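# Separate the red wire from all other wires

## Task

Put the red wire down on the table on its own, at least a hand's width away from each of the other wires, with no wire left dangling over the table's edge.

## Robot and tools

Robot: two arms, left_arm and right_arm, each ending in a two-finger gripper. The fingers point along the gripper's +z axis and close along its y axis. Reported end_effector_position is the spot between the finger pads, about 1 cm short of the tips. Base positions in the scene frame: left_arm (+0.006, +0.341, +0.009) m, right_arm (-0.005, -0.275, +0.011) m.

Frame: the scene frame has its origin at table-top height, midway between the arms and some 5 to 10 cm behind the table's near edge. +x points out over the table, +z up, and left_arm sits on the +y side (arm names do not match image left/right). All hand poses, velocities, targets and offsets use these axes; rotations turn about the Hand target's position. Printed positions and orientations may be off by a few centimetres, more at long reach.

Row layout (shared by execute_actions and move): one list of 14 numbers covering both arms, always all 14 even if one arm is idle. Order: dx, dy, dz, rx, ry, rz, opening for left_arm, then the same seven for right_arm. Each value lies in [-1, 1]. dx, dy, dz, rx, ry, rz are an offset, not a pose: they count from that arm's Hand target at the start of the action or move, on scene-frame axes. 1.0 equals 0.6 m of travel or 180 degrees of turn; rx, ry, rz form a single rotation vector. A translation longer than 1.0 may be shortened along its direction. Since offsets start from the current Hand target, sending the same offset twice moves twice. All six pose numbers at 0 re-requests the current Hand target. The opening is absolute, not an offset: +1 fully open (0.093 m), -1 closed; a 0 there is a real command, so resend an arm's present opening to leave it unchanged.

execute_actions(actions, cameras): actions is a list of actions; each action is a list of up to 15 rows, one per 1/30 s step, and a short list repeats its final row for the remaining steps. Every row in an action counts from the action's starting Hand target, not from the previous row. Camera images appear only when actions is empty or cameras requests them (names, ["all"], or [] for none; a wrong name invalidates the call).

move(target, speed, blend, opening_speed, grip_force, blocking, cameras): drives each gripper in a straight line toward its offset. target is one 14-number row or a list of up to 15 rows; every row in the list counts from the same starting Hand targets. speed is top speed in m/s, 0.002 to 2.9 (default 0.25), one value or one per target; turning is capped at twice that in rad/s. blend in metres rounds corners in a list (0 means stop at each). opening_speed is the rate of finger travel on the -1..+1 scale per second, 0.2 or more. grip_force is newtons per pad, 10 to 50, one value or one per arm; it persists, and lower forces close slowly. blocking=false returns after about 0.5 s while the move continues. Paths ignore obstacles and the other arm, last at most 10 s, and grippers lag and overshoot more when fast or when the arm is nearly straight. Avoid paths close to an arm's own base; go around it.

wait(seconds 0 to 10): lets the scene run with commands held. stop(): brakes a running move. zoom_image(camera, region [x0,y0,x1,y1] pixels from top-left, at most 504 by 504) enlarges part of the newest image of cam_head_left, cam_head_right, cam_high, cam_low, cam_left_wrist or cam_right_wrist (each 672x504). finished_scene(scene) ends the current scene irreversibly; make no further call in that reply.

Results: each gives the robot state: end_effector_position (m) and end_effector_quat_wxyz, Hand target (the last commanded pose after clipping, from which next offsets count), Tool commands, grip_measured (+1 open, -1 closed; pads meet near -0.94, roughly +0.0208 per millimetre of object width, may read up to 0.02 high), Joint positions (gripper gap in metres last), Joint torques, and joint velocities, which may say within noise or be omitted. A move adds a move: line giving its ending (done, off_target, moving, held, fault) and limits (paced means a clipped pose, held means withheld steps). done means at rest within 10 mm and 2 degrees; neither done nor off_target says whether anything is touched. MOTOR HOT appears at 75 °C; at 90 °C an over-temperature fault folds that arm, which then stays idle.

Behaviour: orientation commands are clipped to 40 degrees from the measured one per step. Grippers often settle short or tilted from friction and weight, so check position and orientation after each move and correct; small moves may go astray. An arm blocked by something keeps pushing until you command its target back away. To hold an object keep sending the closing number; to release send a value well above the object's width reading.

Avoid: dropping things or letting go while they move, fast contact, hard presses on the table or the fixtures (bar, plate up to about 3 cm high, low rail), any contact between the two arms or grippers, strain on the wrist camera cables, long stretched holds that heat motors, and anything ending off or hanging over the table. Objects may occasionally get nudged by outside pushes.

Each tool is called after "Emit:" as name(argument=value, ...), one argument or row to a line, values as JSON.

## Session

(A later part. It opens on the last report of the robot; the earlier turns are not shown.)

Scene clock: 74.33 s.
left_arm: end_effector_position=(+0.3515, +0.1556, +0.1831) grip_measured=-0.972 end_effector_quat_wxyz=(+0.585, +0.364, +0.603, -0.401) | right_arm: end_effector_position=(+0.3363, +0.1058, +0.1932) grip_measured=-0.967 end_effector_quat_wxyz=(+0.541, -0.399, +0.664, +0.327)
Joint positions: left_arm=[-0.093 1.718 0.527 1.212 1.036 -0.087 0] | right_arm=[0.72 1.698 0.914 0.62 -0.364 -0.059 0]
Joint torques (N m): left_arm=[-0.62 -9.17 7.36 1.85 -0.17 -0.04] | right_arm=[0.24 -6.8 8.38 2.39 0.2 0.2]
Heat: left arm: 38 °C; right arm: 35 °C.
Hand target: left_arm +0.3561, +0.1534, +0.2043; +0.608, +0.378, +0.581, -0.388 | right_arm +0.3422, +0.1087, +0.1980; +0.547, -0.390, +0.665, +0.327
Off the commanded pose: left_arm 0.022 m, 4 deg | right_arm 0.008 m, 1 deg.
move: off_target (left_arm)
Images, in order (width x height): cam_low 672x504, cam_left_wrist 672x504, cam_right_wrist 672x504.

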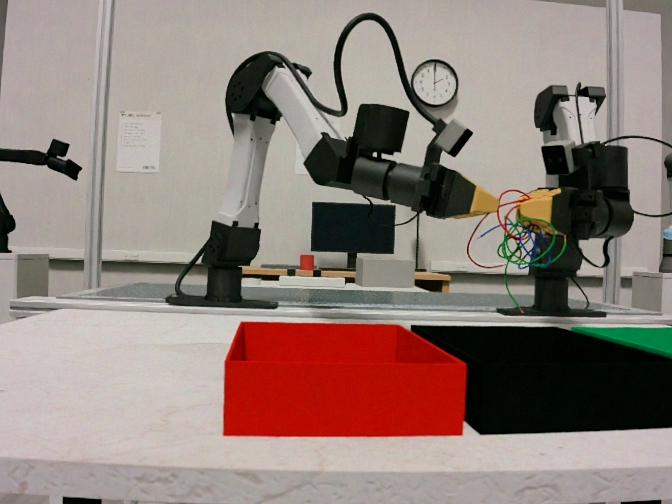

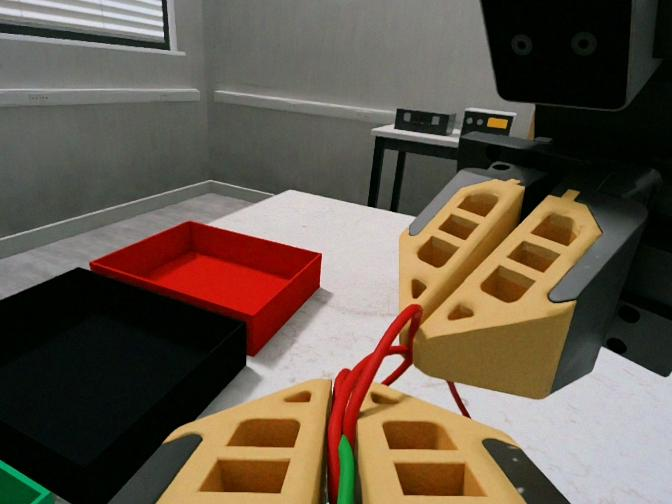

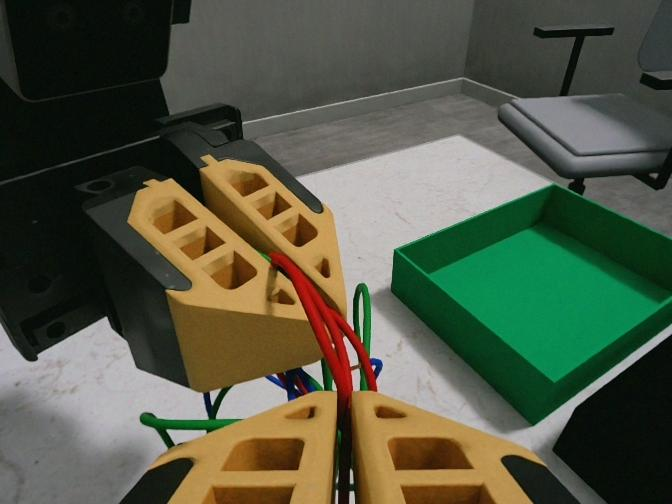

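Emit:
move(
  target=[
    [0.0,0,0,0,0,0,0.4,0,0,0,0,0,0,-1],
    [0.03,0.06,-0.03,0,0,0,0.4,0,0,0,0,0,0,-1],
  ],
  speed=0.14,
  opening_speed=1.5,
  cameras=["cam_low","cam_right_wrist","cam_left_wrist"],
)

Emit:
zoom_image(
  camera="cam_low",
  region=[400, 120, 600, 300],
)

Scene clock: 79.47 s.
left_arm: end_effector_position=(+0.3674, +0.1882, +0.1768) grip_measured=+0.398 end_effector_quat_wxyz=(+0.596, +0.370, +0.594, -0.394) | right_arm: end_effector_position=(+0.3363, +0.1058, +0.1932) grip_measured=-0.967 end_effector_quat_wxyz=(+0.541, -0.399, +0.664, +0.327)
Joint positions: left_arm=[0.023 1.814 0.571 1.303 1.149 -0.094 0.064] | right_arm=[0.72 1.698 0.914 0.621 -0.363 -0.059 0]
Joint torques (N m): left_arm=[0.16 -6.13 7.09 1.91 -0.08 -0.17] | right_arm=[0.24 -6.82 8.39 2.38 0.2 0.2]
Heat: left arm: 39 °C; right arm: 36 °C.
Hand target: left_arm +0.3741, +0.1894, +0.1862; +0.608, +0.378, +0.581, -0.388 | right_arm +0.3423, +0.1087, +0.1980; +0.547, -0.390, +0.665, +0.327
Off the commanded pose: left_arm 0.012 m, 2 deg | right_arm 0.008 m, 1 deg.
move: off_target (left_arm)
Images, in order (width x height): cam_low 672x504, cam_left_wrist 672x504, cam_right_wrist 672x504.

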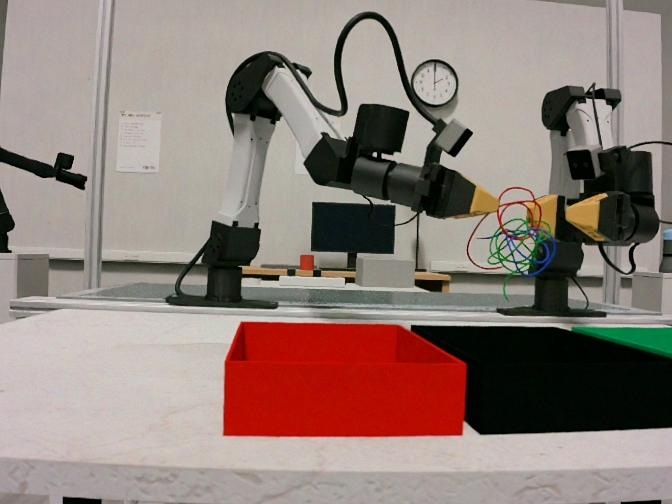

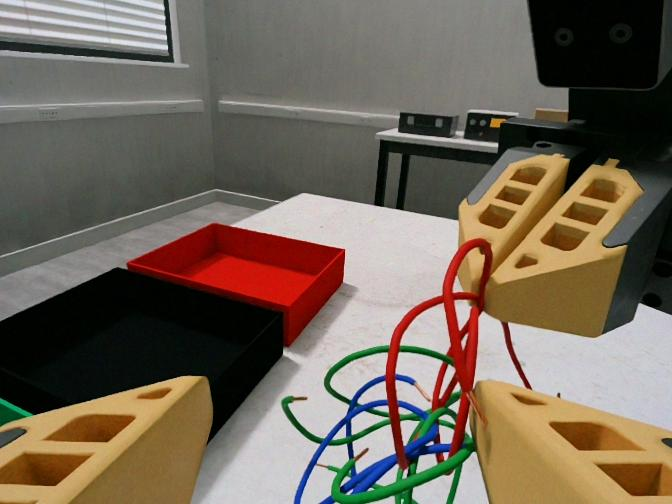

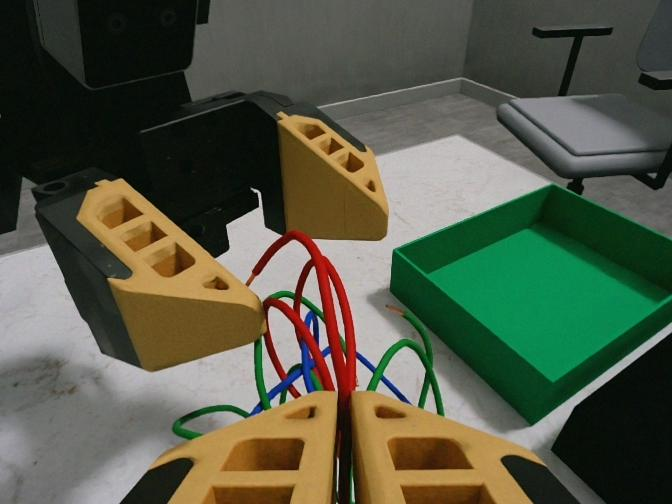

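Scaled by 2.520 from the camera's 672x504 image, which has a finer 960x720 frame.

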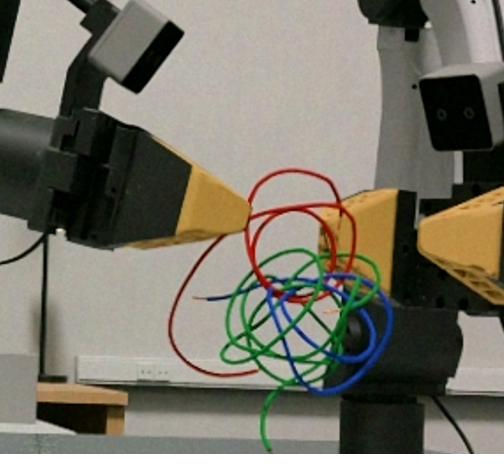

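Emit:
move(
  target=[
    [-0.03,0.07,0,0,0,0,0.6,0,0,0,0,0,0,-1],
    [-0.07,0.06,-0.079,0,0,0,1,0,0,0,0,0,0,-1],
    [-0.027,-0.064,-0.079,0,0,0,1,0,0,0,0,0,0,-1],
    [-0.027,-0.064,-0.079,0,0,0,-1,0,0,0,0,0,0,-1],
  ],
  speed=0.16,
  cameras=["cam_low","cam_right_wrist","cam_left_wrist"],
)

Emit:
zoom_image(
  camera="cam_low",
  region=[400, 120, 600, 300],
)

Scene clock: 89.87 s.
left_arm: end_effector_position=(+0.3516, +0.1528, +0.1258) grip_measured=-0.970 end_effector_quat_wxyz=(+0.583, +0.368, +0.605, -0.399) | right_arm: end_effector_position=(+0.3368, +0.1055, +0.1934) grip_measured=-0.967 end_effector_quat_wxyz=(+0.542, -0.398, +0.665, +0.326)
Joint positions: left_arm=[-0.104 1.991 0.494 1.502 1.028 -0.068 0] | right_arm=[0.72 1.698 0.914 0.622 -0.36 -0.059 0]
Joint torques (N m): left_arm=[-0.54 -6.6 5.31 2.39 -0.18 -0.15] | right_arm=[0.2 -6.8 8.39 2.38 0.17 0.2]
Heat: left arm: 38 °C; right arm: 37 °C.
Hand target: left_arm +0.3579, +0.1509, +0.1390; +0.608, +0.378, +0.580, -0.388 | right_arm +0.3423, +0.1087, +0.1980; +0.547, -0.390, +0.665, +0.326
Off the commanded pose: left_arm 0.015 m, 4 deg | right_arm 0.008 m, 1 deg.
move: off_target (left_arm); target 2's new opening was sent with left_arm's hand 0.006 m and 4 deg from that target; target 4's new opening was sent with left_arm's hand 0.015 m and 4 deg from that target
Images, in order (width x height): cam_low 672x504, cam_left_wrist 672x504, cam_right_wrist 672x504.

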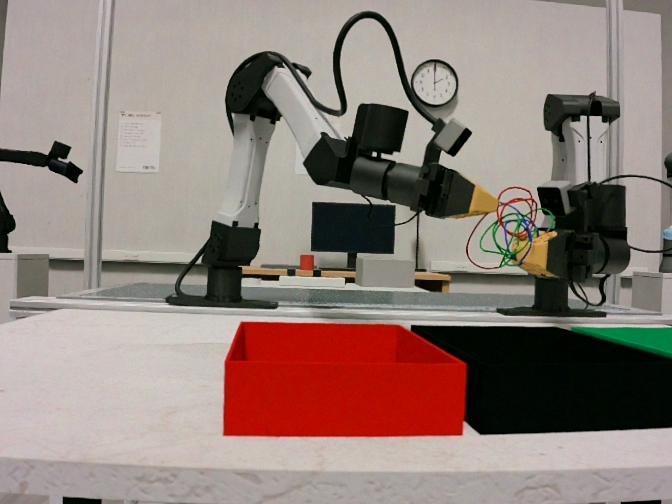

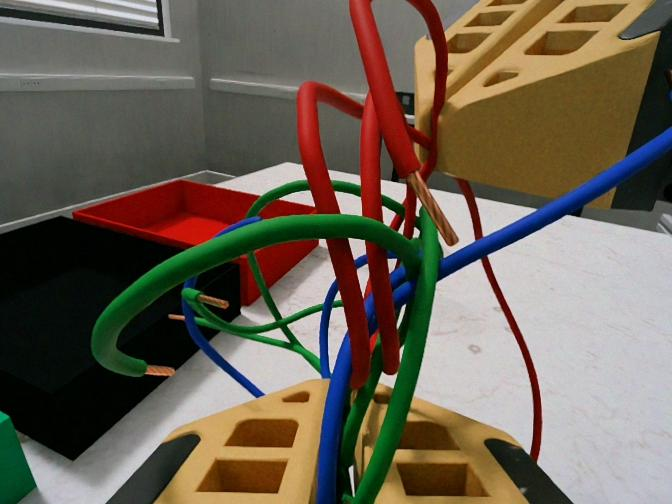

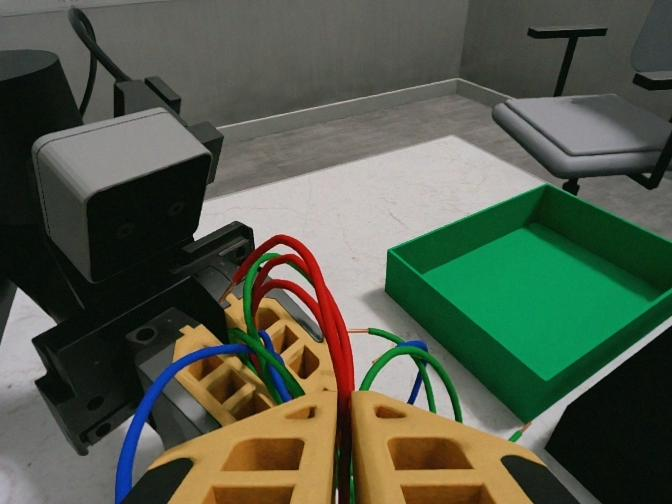

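Scaled by 2.520 from the camera's 672x504 image, which has a finer 960x720 frame.

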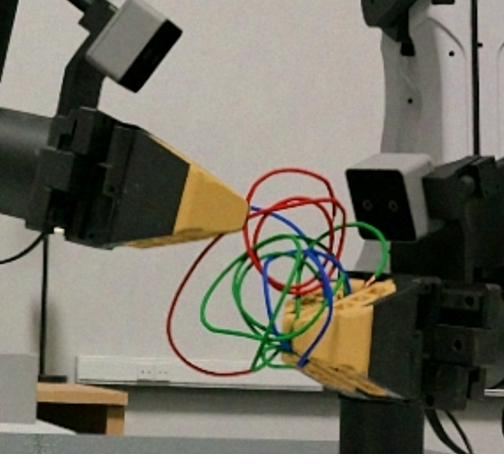

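Emit:
move(
  target=[
    [0.0,0.02,-0.02,0,0,0,-1,0.0,-0.12,0.15,0,0,0,-1],
    [0.0,0.1,-0.04,0,0,0,-1,0.0,-0.42,0.1,0,0,0,-1],
  ],
  speed=0.11,
  blend=0.03,
  cameras=["cam_low","cam_high","cam_left_wrist","cam_right_wrist"],
)

Emit:
zoom_image(
  camera="cam_low",
  region=[300, 80, 640, 330],
)

Scene clock: 95.83 s.
left_arm: end_effector_position=(+0.3565, +0.2088, +0.1072) grip_measured=-0.972 end_effector_quat_wxyz=(+0.576, +0.370, +0.611, -0.398) | right_arm: end_effector_position=(+0.3436, -0.1423, +0.2600) grip_measured=-0.973 end_effector_quat_wxyz=(+0.549, -0.386, +0.667, +0.324)
Joint positions: left_arm=[0.095 2.063 0.513 1.503 1.23 -0.026 0] | right_arm=[-0.089 1.281 0.817 0.139 -1.129 -0.291 0]
Joint torques (N m): left_arm=[0.32 -6.91 3.23 2.32 -0.01 -0.04] | right_arm=[-0.44 -4.07 6.93 1.78 -0.32 -0.06]
Heat: left arm: 38 °C; right arm: 37 °C.
Hand target: left_arm +0.3579, +0.2110, +0.1149; +0.608, +0.378, +0.581, -0.388 | right_arm +0.3423, -0.1434, +0.2580; +0.547, -0.390, +0.665, +0.326
Off the commanded pose: left_arm 0.008 m, 5 deg | right_arm 0.003 m, 1 deg.
joint sent to its limit (left arm) — joint 4 (wrist pitch), upper limit. The joint targets still meet the commanded pose.
move: off_target (left_arm)
Images, in order (width x height): cam_high 672x504, cam_low 672x504, cam_left_wrist 672x504, cam_right_wrist 672x504.

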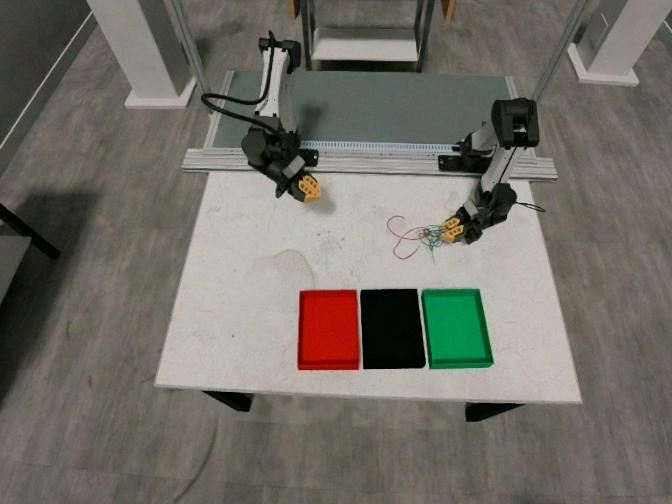

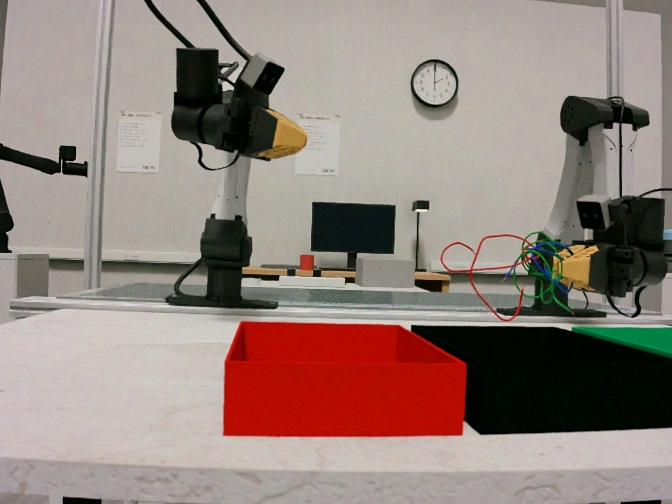

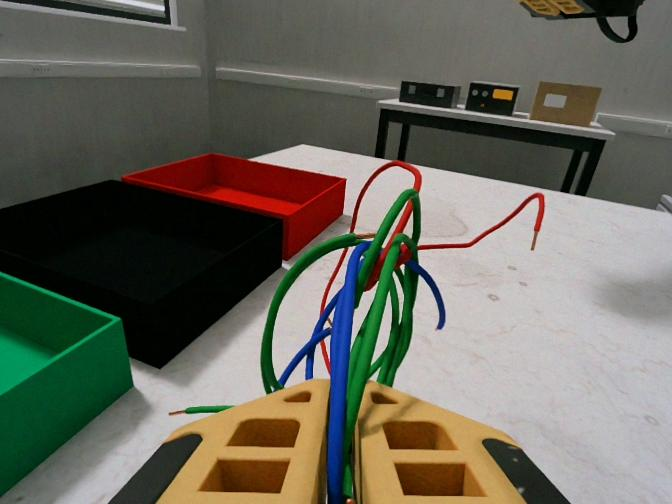

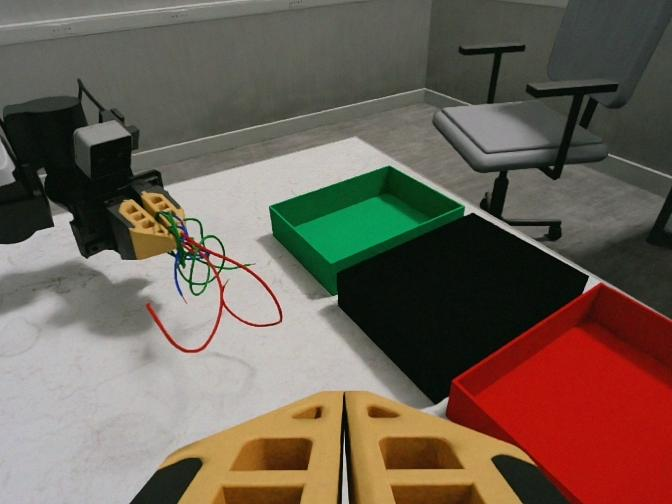

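Scaled by 1.482 from the camera's 672x504 image, which has a finer 960x720 frame.

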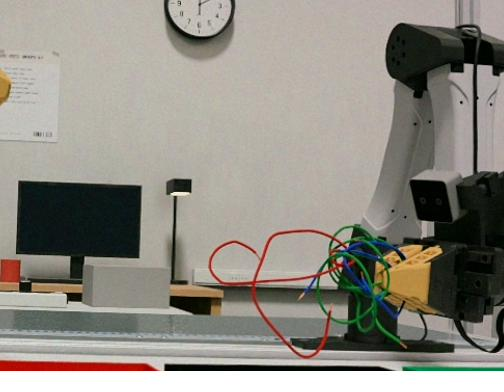

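Emit:
move(
  target=[
    [0.0,0,0,0,0,0,-1,-0.027,0.205,-0.25,0,0,0,1],
    [0.0,0,0,0,0,0,-1,0.042,0.38,-0.25,0,0,0,1],
    [0.0,0,0,0,0,0,-1,0.042,0.38,-0.25,0,0,0,-1],
  ],
  speed=0.2,
  blend=[0.02,0,0],
  cameras=["cam_low","cam_left_wrist","cam_right_wrist"],
)

Emit:
zoom_image(
  camera="cam_low",
  region=[350, 150, 640, 330],
)

Scene clock: 103.23 s.
left_arm: end_effector_position=(+0.3565, +0.2088, +0.1072) grip_measured=-0.972 end_effector_quat_wxyz=(+0.576, +0.370, +0.611, -0.398) | right_arm: end_effector_position=(+0.3617, +0.0838, +0.1125) grip_measured=-0.968 end_effector_quat_wxyz=(+0.550, -0.398, +0.656, +0.331)
Joint positions: left_arm=[0.095 2.063 0.513 1.503 1.23 -0.026 0] | right_arm=[0.627 1.971 0.827 1.003 -0.459 -0.071 0]
Joint torques (N m): left_arm=[0.35 -6.94 3.25 2.33 -0.02 -0.04] | right_arm=[0.17 -7.5 6.67 2.14 0.23 0.17]
Heat: left arm: 38 °C; right arm: 36 °C.
Hand target: left_arm +0.3579, +0.2110, +0.1149; +0.608, +0.378, +0.581, -0.388 | right_arm +0.3675, +0.0847, +0.1081; +0.547, -0.390, +0.665, +0.326
Off the commanded pose: left_arm 0.008 m, 5 deg | right_arm 0.007 m, 1 deg.
joint sent to its limit (left arm) — joint 4 (wrist pitch), upper limit. The joint targets still meet the commanded pose.
move: off_target (left_arm)
Images, in order (width x height): cam_low 672x504, cam_left_wrist 672x504, cam_right_wrist 672x504.

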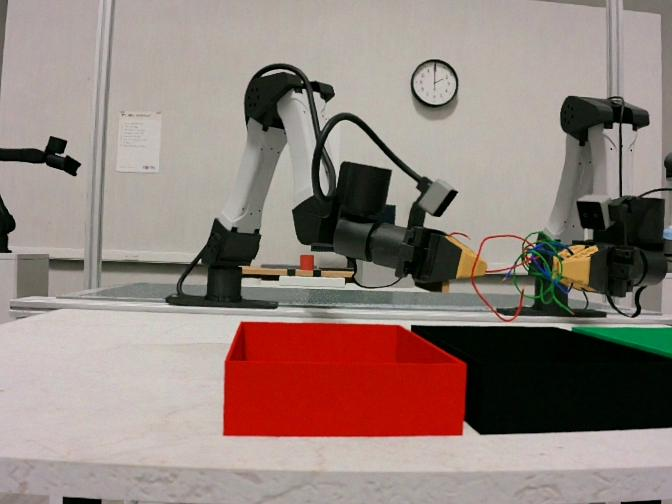

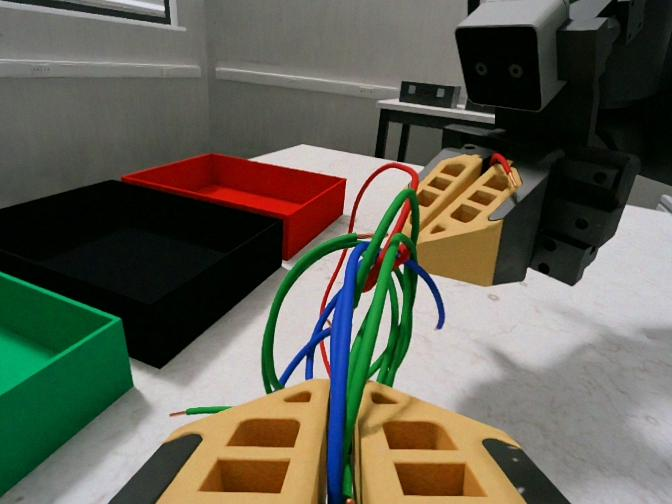

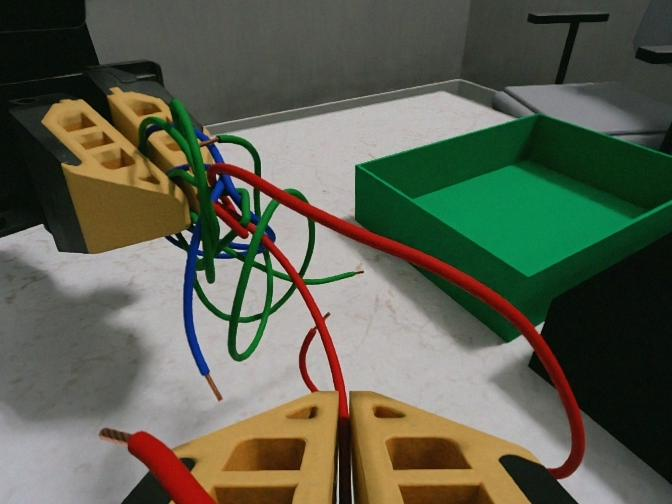

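Scaled by 1.738 from the camera's 672x504 image, which has a finer 960x720 frame.

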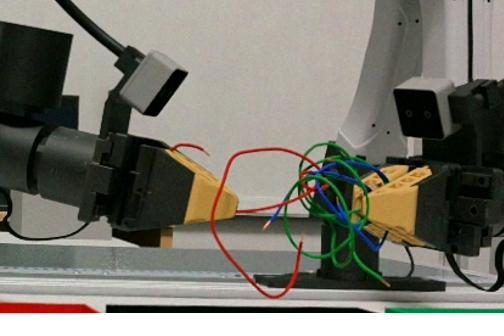

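Emit:
move(
  target=[
    [0.0,0.04,0.0,0,0,0,-1,-0.03,-0.25,0.1,0,0,0,-1],
    [0.0,0.08,0,0,0,0,-1,-0.05,-0.5,0.05,0,0,0,-1],
  ],
  speed=0.14,
  blend=0.03,
  cameras=["cam_low","cam_high","cam_left_wrist","cam_right_wrist"],
)

Emit:
zoom_image(
  camera="cam_low",
  region=[200, 80, 650, 330],
)

Scene clock: 109.23 s.
left_arm: end_effector_position=(+0.3429, +0.2441, +0.1062) grip_measured=-0.972 end_effector_quat_wxyz=(+0.564, +0.385, +0.598, -0.419) | right_arm: end_effector_position=(+0.3267, -0.2004, +0.1345) grip_measured=-0.968 end_effector_quat_wxyz=(+0.536, -0.391, +0.658, +0.355)
Joint positions: left_arm=[0.234 2.078 0.521 1.502 1.43 -0.024 0] | right_arm=[-0.307 1.604 0.611 0.268 -1.386 -0.674 0]
Joint torques (N m): left_arm=[2.39 -6.78 4.89 2.18 -0.37 -0.18] | right_arm=[-2.65 -5.61 7.21 1.44 -0.1 -0.07]
Heat: left arm: 38 °C; right arm: 36 °C.
Hand target: left_arm +0.3579, +0.2590, +0.1148; +0.608, +0.378, +0.581, -0.388 | right_arm +0.3375, -0.2154, +0.1380; +0.547, -0.390, +0.665, +0.326
Off the commanded pose: left_arm 0.023 m, 7 deg | right_arm 0.019 m, 4 deg.
joint sent to its limit (left arm) — joint 4 (wrist pitch), upper limit. The joint targets still meet the commanded pose.
move: off_target (left_arm, right_arm)
Images, in order (width x height): cam_high 672x504, cam_low 672x504, cam_left_wrist 672x504, cam_right_wrist 672x504.

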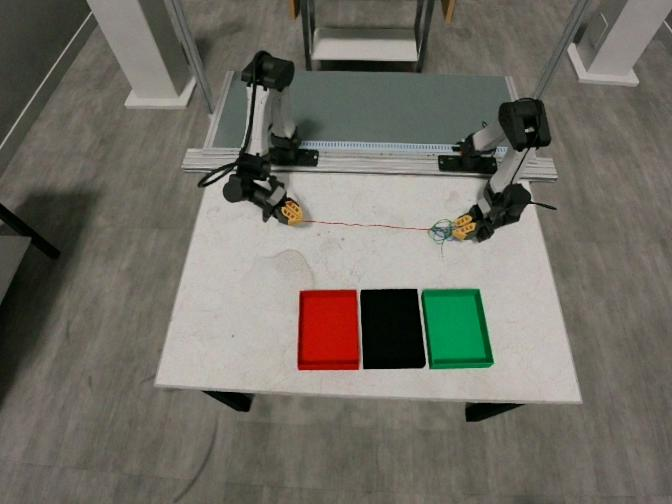

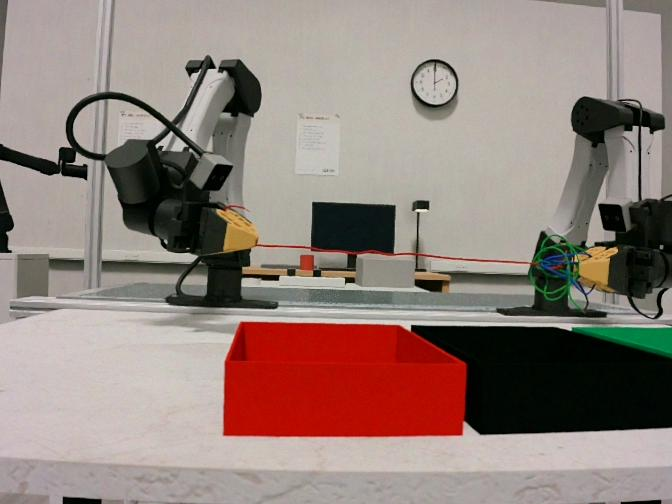

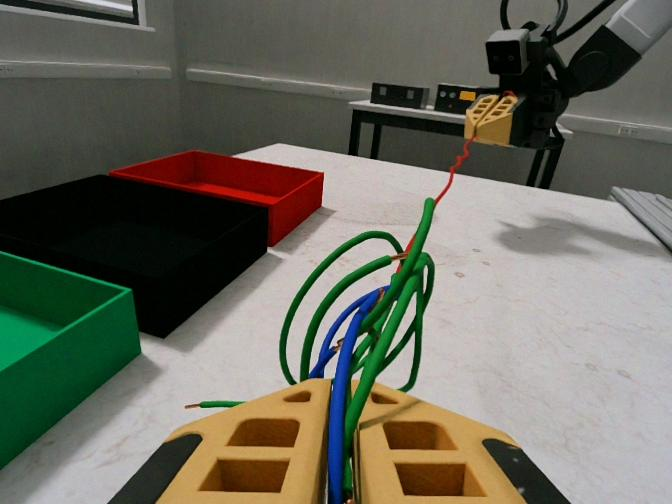

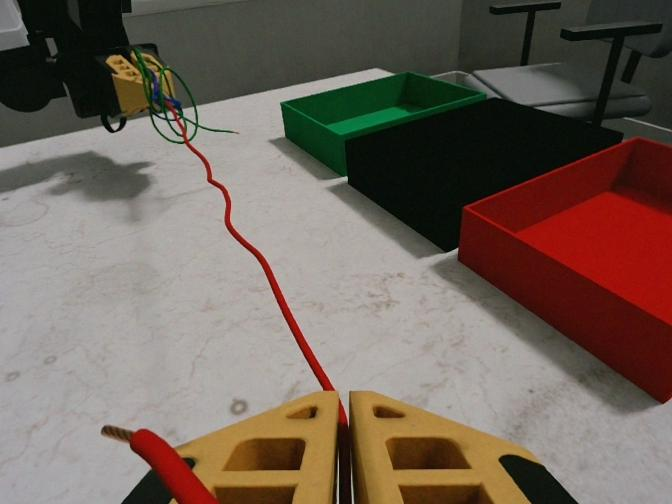

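Scaled by 1.120 from the camera's 672x504 image, which has a finer 960x720 frame.

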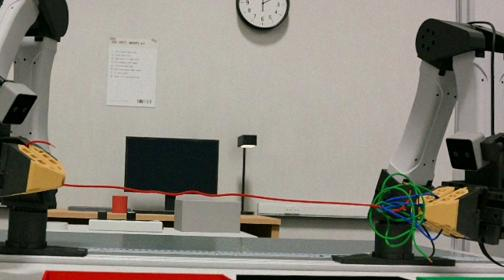

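Emit:
move(
  target=[0.0,0.07,0,0,0,0,-1,-0.06,-0.14,-0.06,0,0,-0.1,-1],
  speed=0.1,
  cameras=["cam_low","cam_high","cam_left_wrist","cam_right_wrist"],
)

Emit:
zoom_image(
  camera="cam_low",
  region=[460, 180, 660, 330],
)

Scene clock: 114.03 s.
left_arm: end_effector_position=(+0.3535, +0.2969, +0.1077) grip_measured=-0.972 end_effector_quat_wxyz=(+0.580, +0.365, +0.608, -0.401) | right_arm: end_effector_position=(+0.3027, -0.2964, +0.1066) grip_measured=-0.968 end_effector_quat_wxyz=(+0.592, -0.285, +0.713, +0.245)
Joint positions: left_arm=[0.392 2.109 0.582 1.501 1.522 -0.049 0] | right_arm=[-0.652 1.604 0.437 0.411 -1.378 -0.722 0]
Joint torques (N m): left_arm=[0.38 -7.31 4.68 2.04 -0.02 -0.16] | right_arm=[-0.68 -4.31 3.85 1.51 -0.26 -0.05]
Heat: left arm: 38 °C; right arm: 36 °C.
Hand target: left_arm +0.3579, +0.3010, +0.1149; +0.608, +0.378, +0.581, -0.388 | right_arm +0.3014, -0.2993, +0.1020; +0.591, -0.281, +0.718, +0.237
Off the commanded pose: left_arm 0.009 m, 5 deg | right_arm 0.006 m, 1 deg.
move: off_target (left_arm)
Images, in order (width x height): cam_high 672x504, cam_low 672x504, cam_left_wrist 672x504, cam_right_wrist 672x504.

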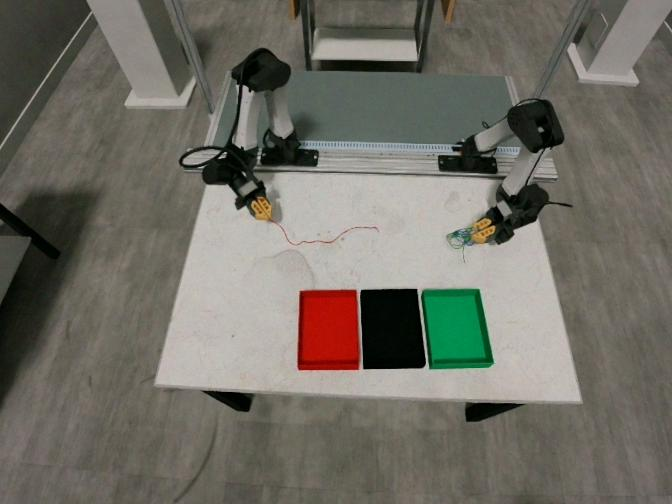

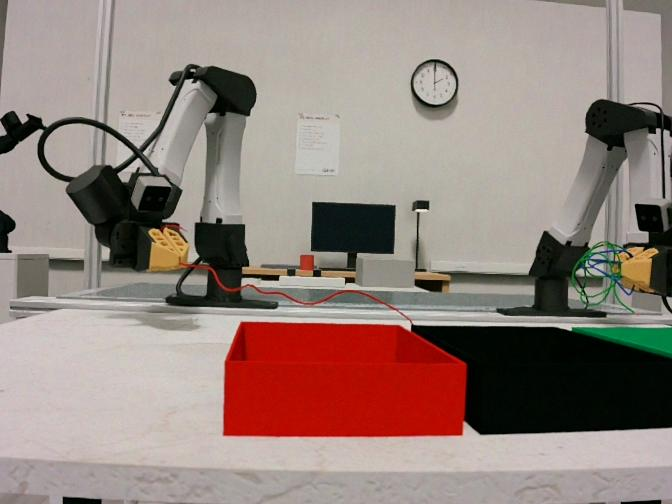

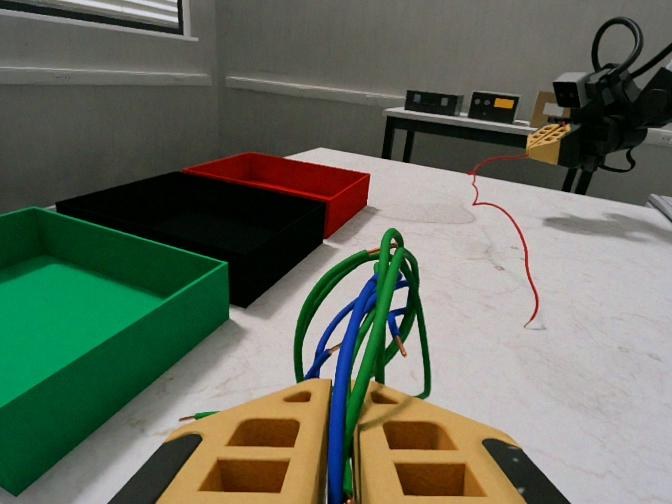

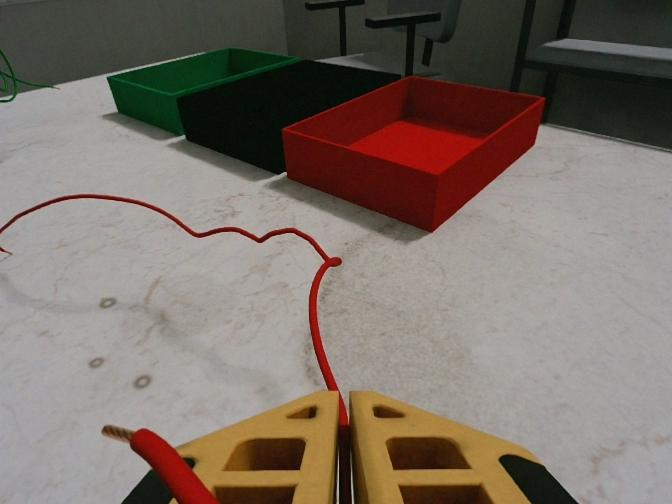

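Scaled by 2.520 from the camera's 672x504 image, which has a finer 960x720 frame.

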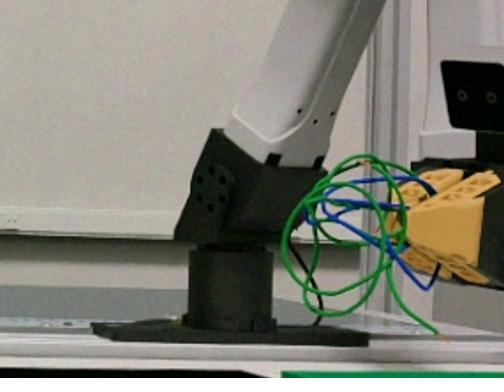

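Emit:
move(
  target=[
    [0.0,0,-0.095,0,0,0,-1,0,0,-0.095,0,0,0,-1],
    [0.0,0,-0.095,0,0,0,0.2,0,0,-0.095,0,0,0,-0.2],
    [-0.05,0.13,-0.08,0,0,0,0.2,-0.1,-0.1,-0.08,0,0,0,-0.2],
  ],
  speed=0.13,
  opening_speed=1.2,
  cameras=["cam_low","cam_high","cam_left_wrist","cam_right_wrist"],
)

Emit:
zoom_image(
  camera="cam_high",
  region=[200, 160, 560, 300],
)

Scene clock: 127.37 s.
left_arm: end_effector_position=(+0.3292, +0.3782, +0.0566) grip_measured=+0.198 end_effector_quat_wxyz=(+0.626, +0.298, +0.641, -0.329) | right_arm: end_effector_position=(+0.2412, -0.3577, +0.0567) grip_measured=-0.203 end_effector_quat_wxyz=(+0.582, -0.253, +0.746, +0.204)
Joint positions: left_arm=[0.675 2.281 0.536 1.5 1.578 0.185 0.055] | right_arm=[-1.017 1.967 0.725 -0.867 -1.344 -2.092 0.035]
Joint torques (N m): left_arm=[-0.02 -11.23 0.84 1.6 0.11 -0.04] | right_arm=[0.36 -4.96 3.85 -0.64 -0.33 0.02]
Heat: left arm: 39 °C; right arm: 34 °C.
Hand target: left_arm +0.3279, +0.3790, +0.0669; +0.608, +0.378, +0.581, -0.388 | right_arm +0.2415, -0.3593, +0.0540; +0.591, -0.281, +0.718, +0.237
Off the commanded pose: left_arm 0.010 m, 14 deg | right_arm 0.003 m, 6 deg.
joint sent to its limit (left arm) — joint 5 (wrist yaw), upper limit. The joint targets are off in orientation, not in position.
joint sent to its limit (right arm) — joint 6 (wrist roll), lower limit. The joint targets are off in orientation, not in position.
move: off_target (left_arm, right_arm); target 2's new opening was sent with left_arm's hand 0.009 m and 6 deg from that target
Images, in order (width x height): cam_high 672x504, cam_low 672x504, cam_left_wrist 672x504, cam_right_wrist 672x504.

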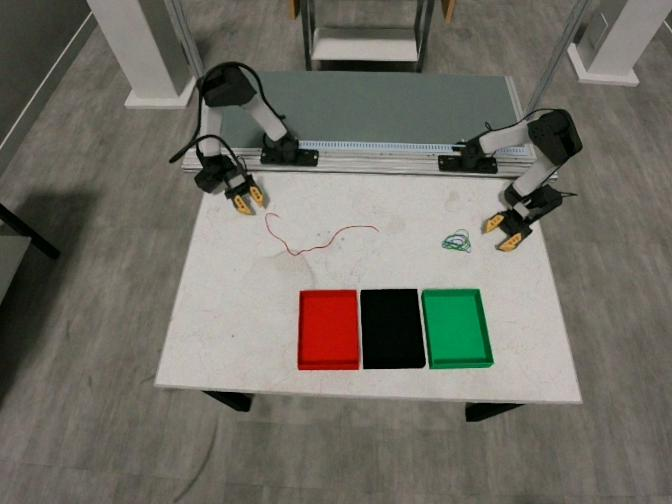

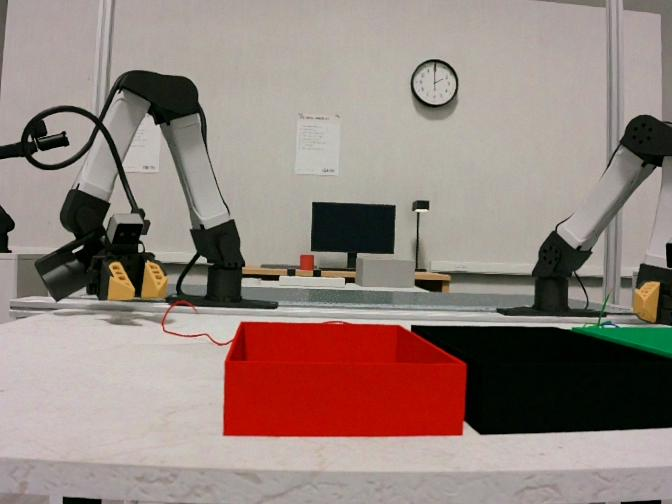

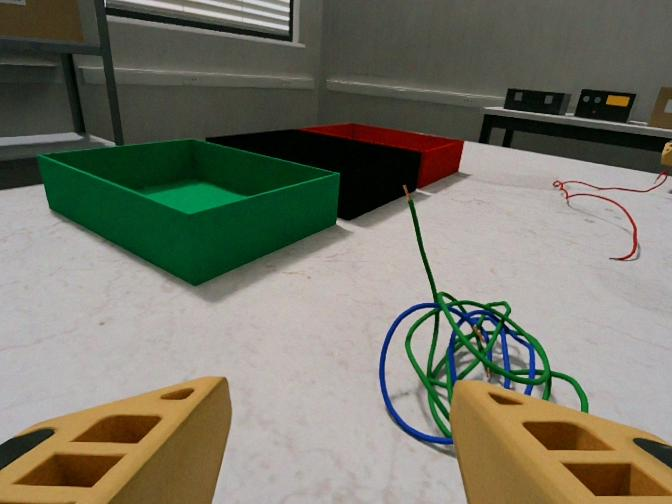

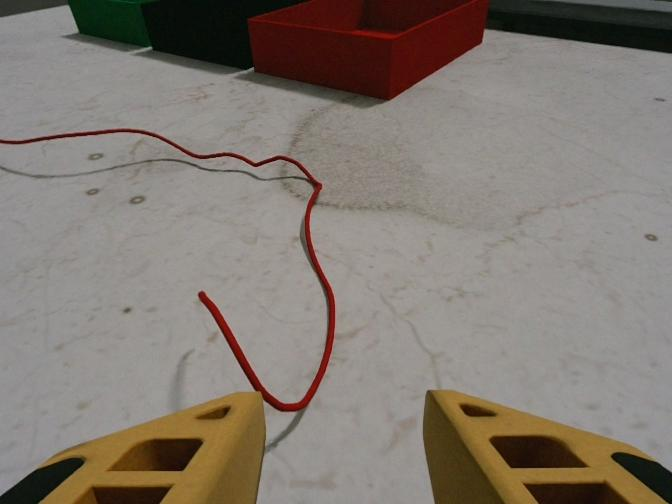

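Scaled by 1.400 from the camera's 672x504 image, which has a finer 960x720 frame.

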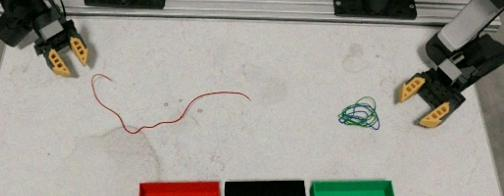

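Emit:
finished_scene(
  scene=2,
)

The scene is finished: the task was done.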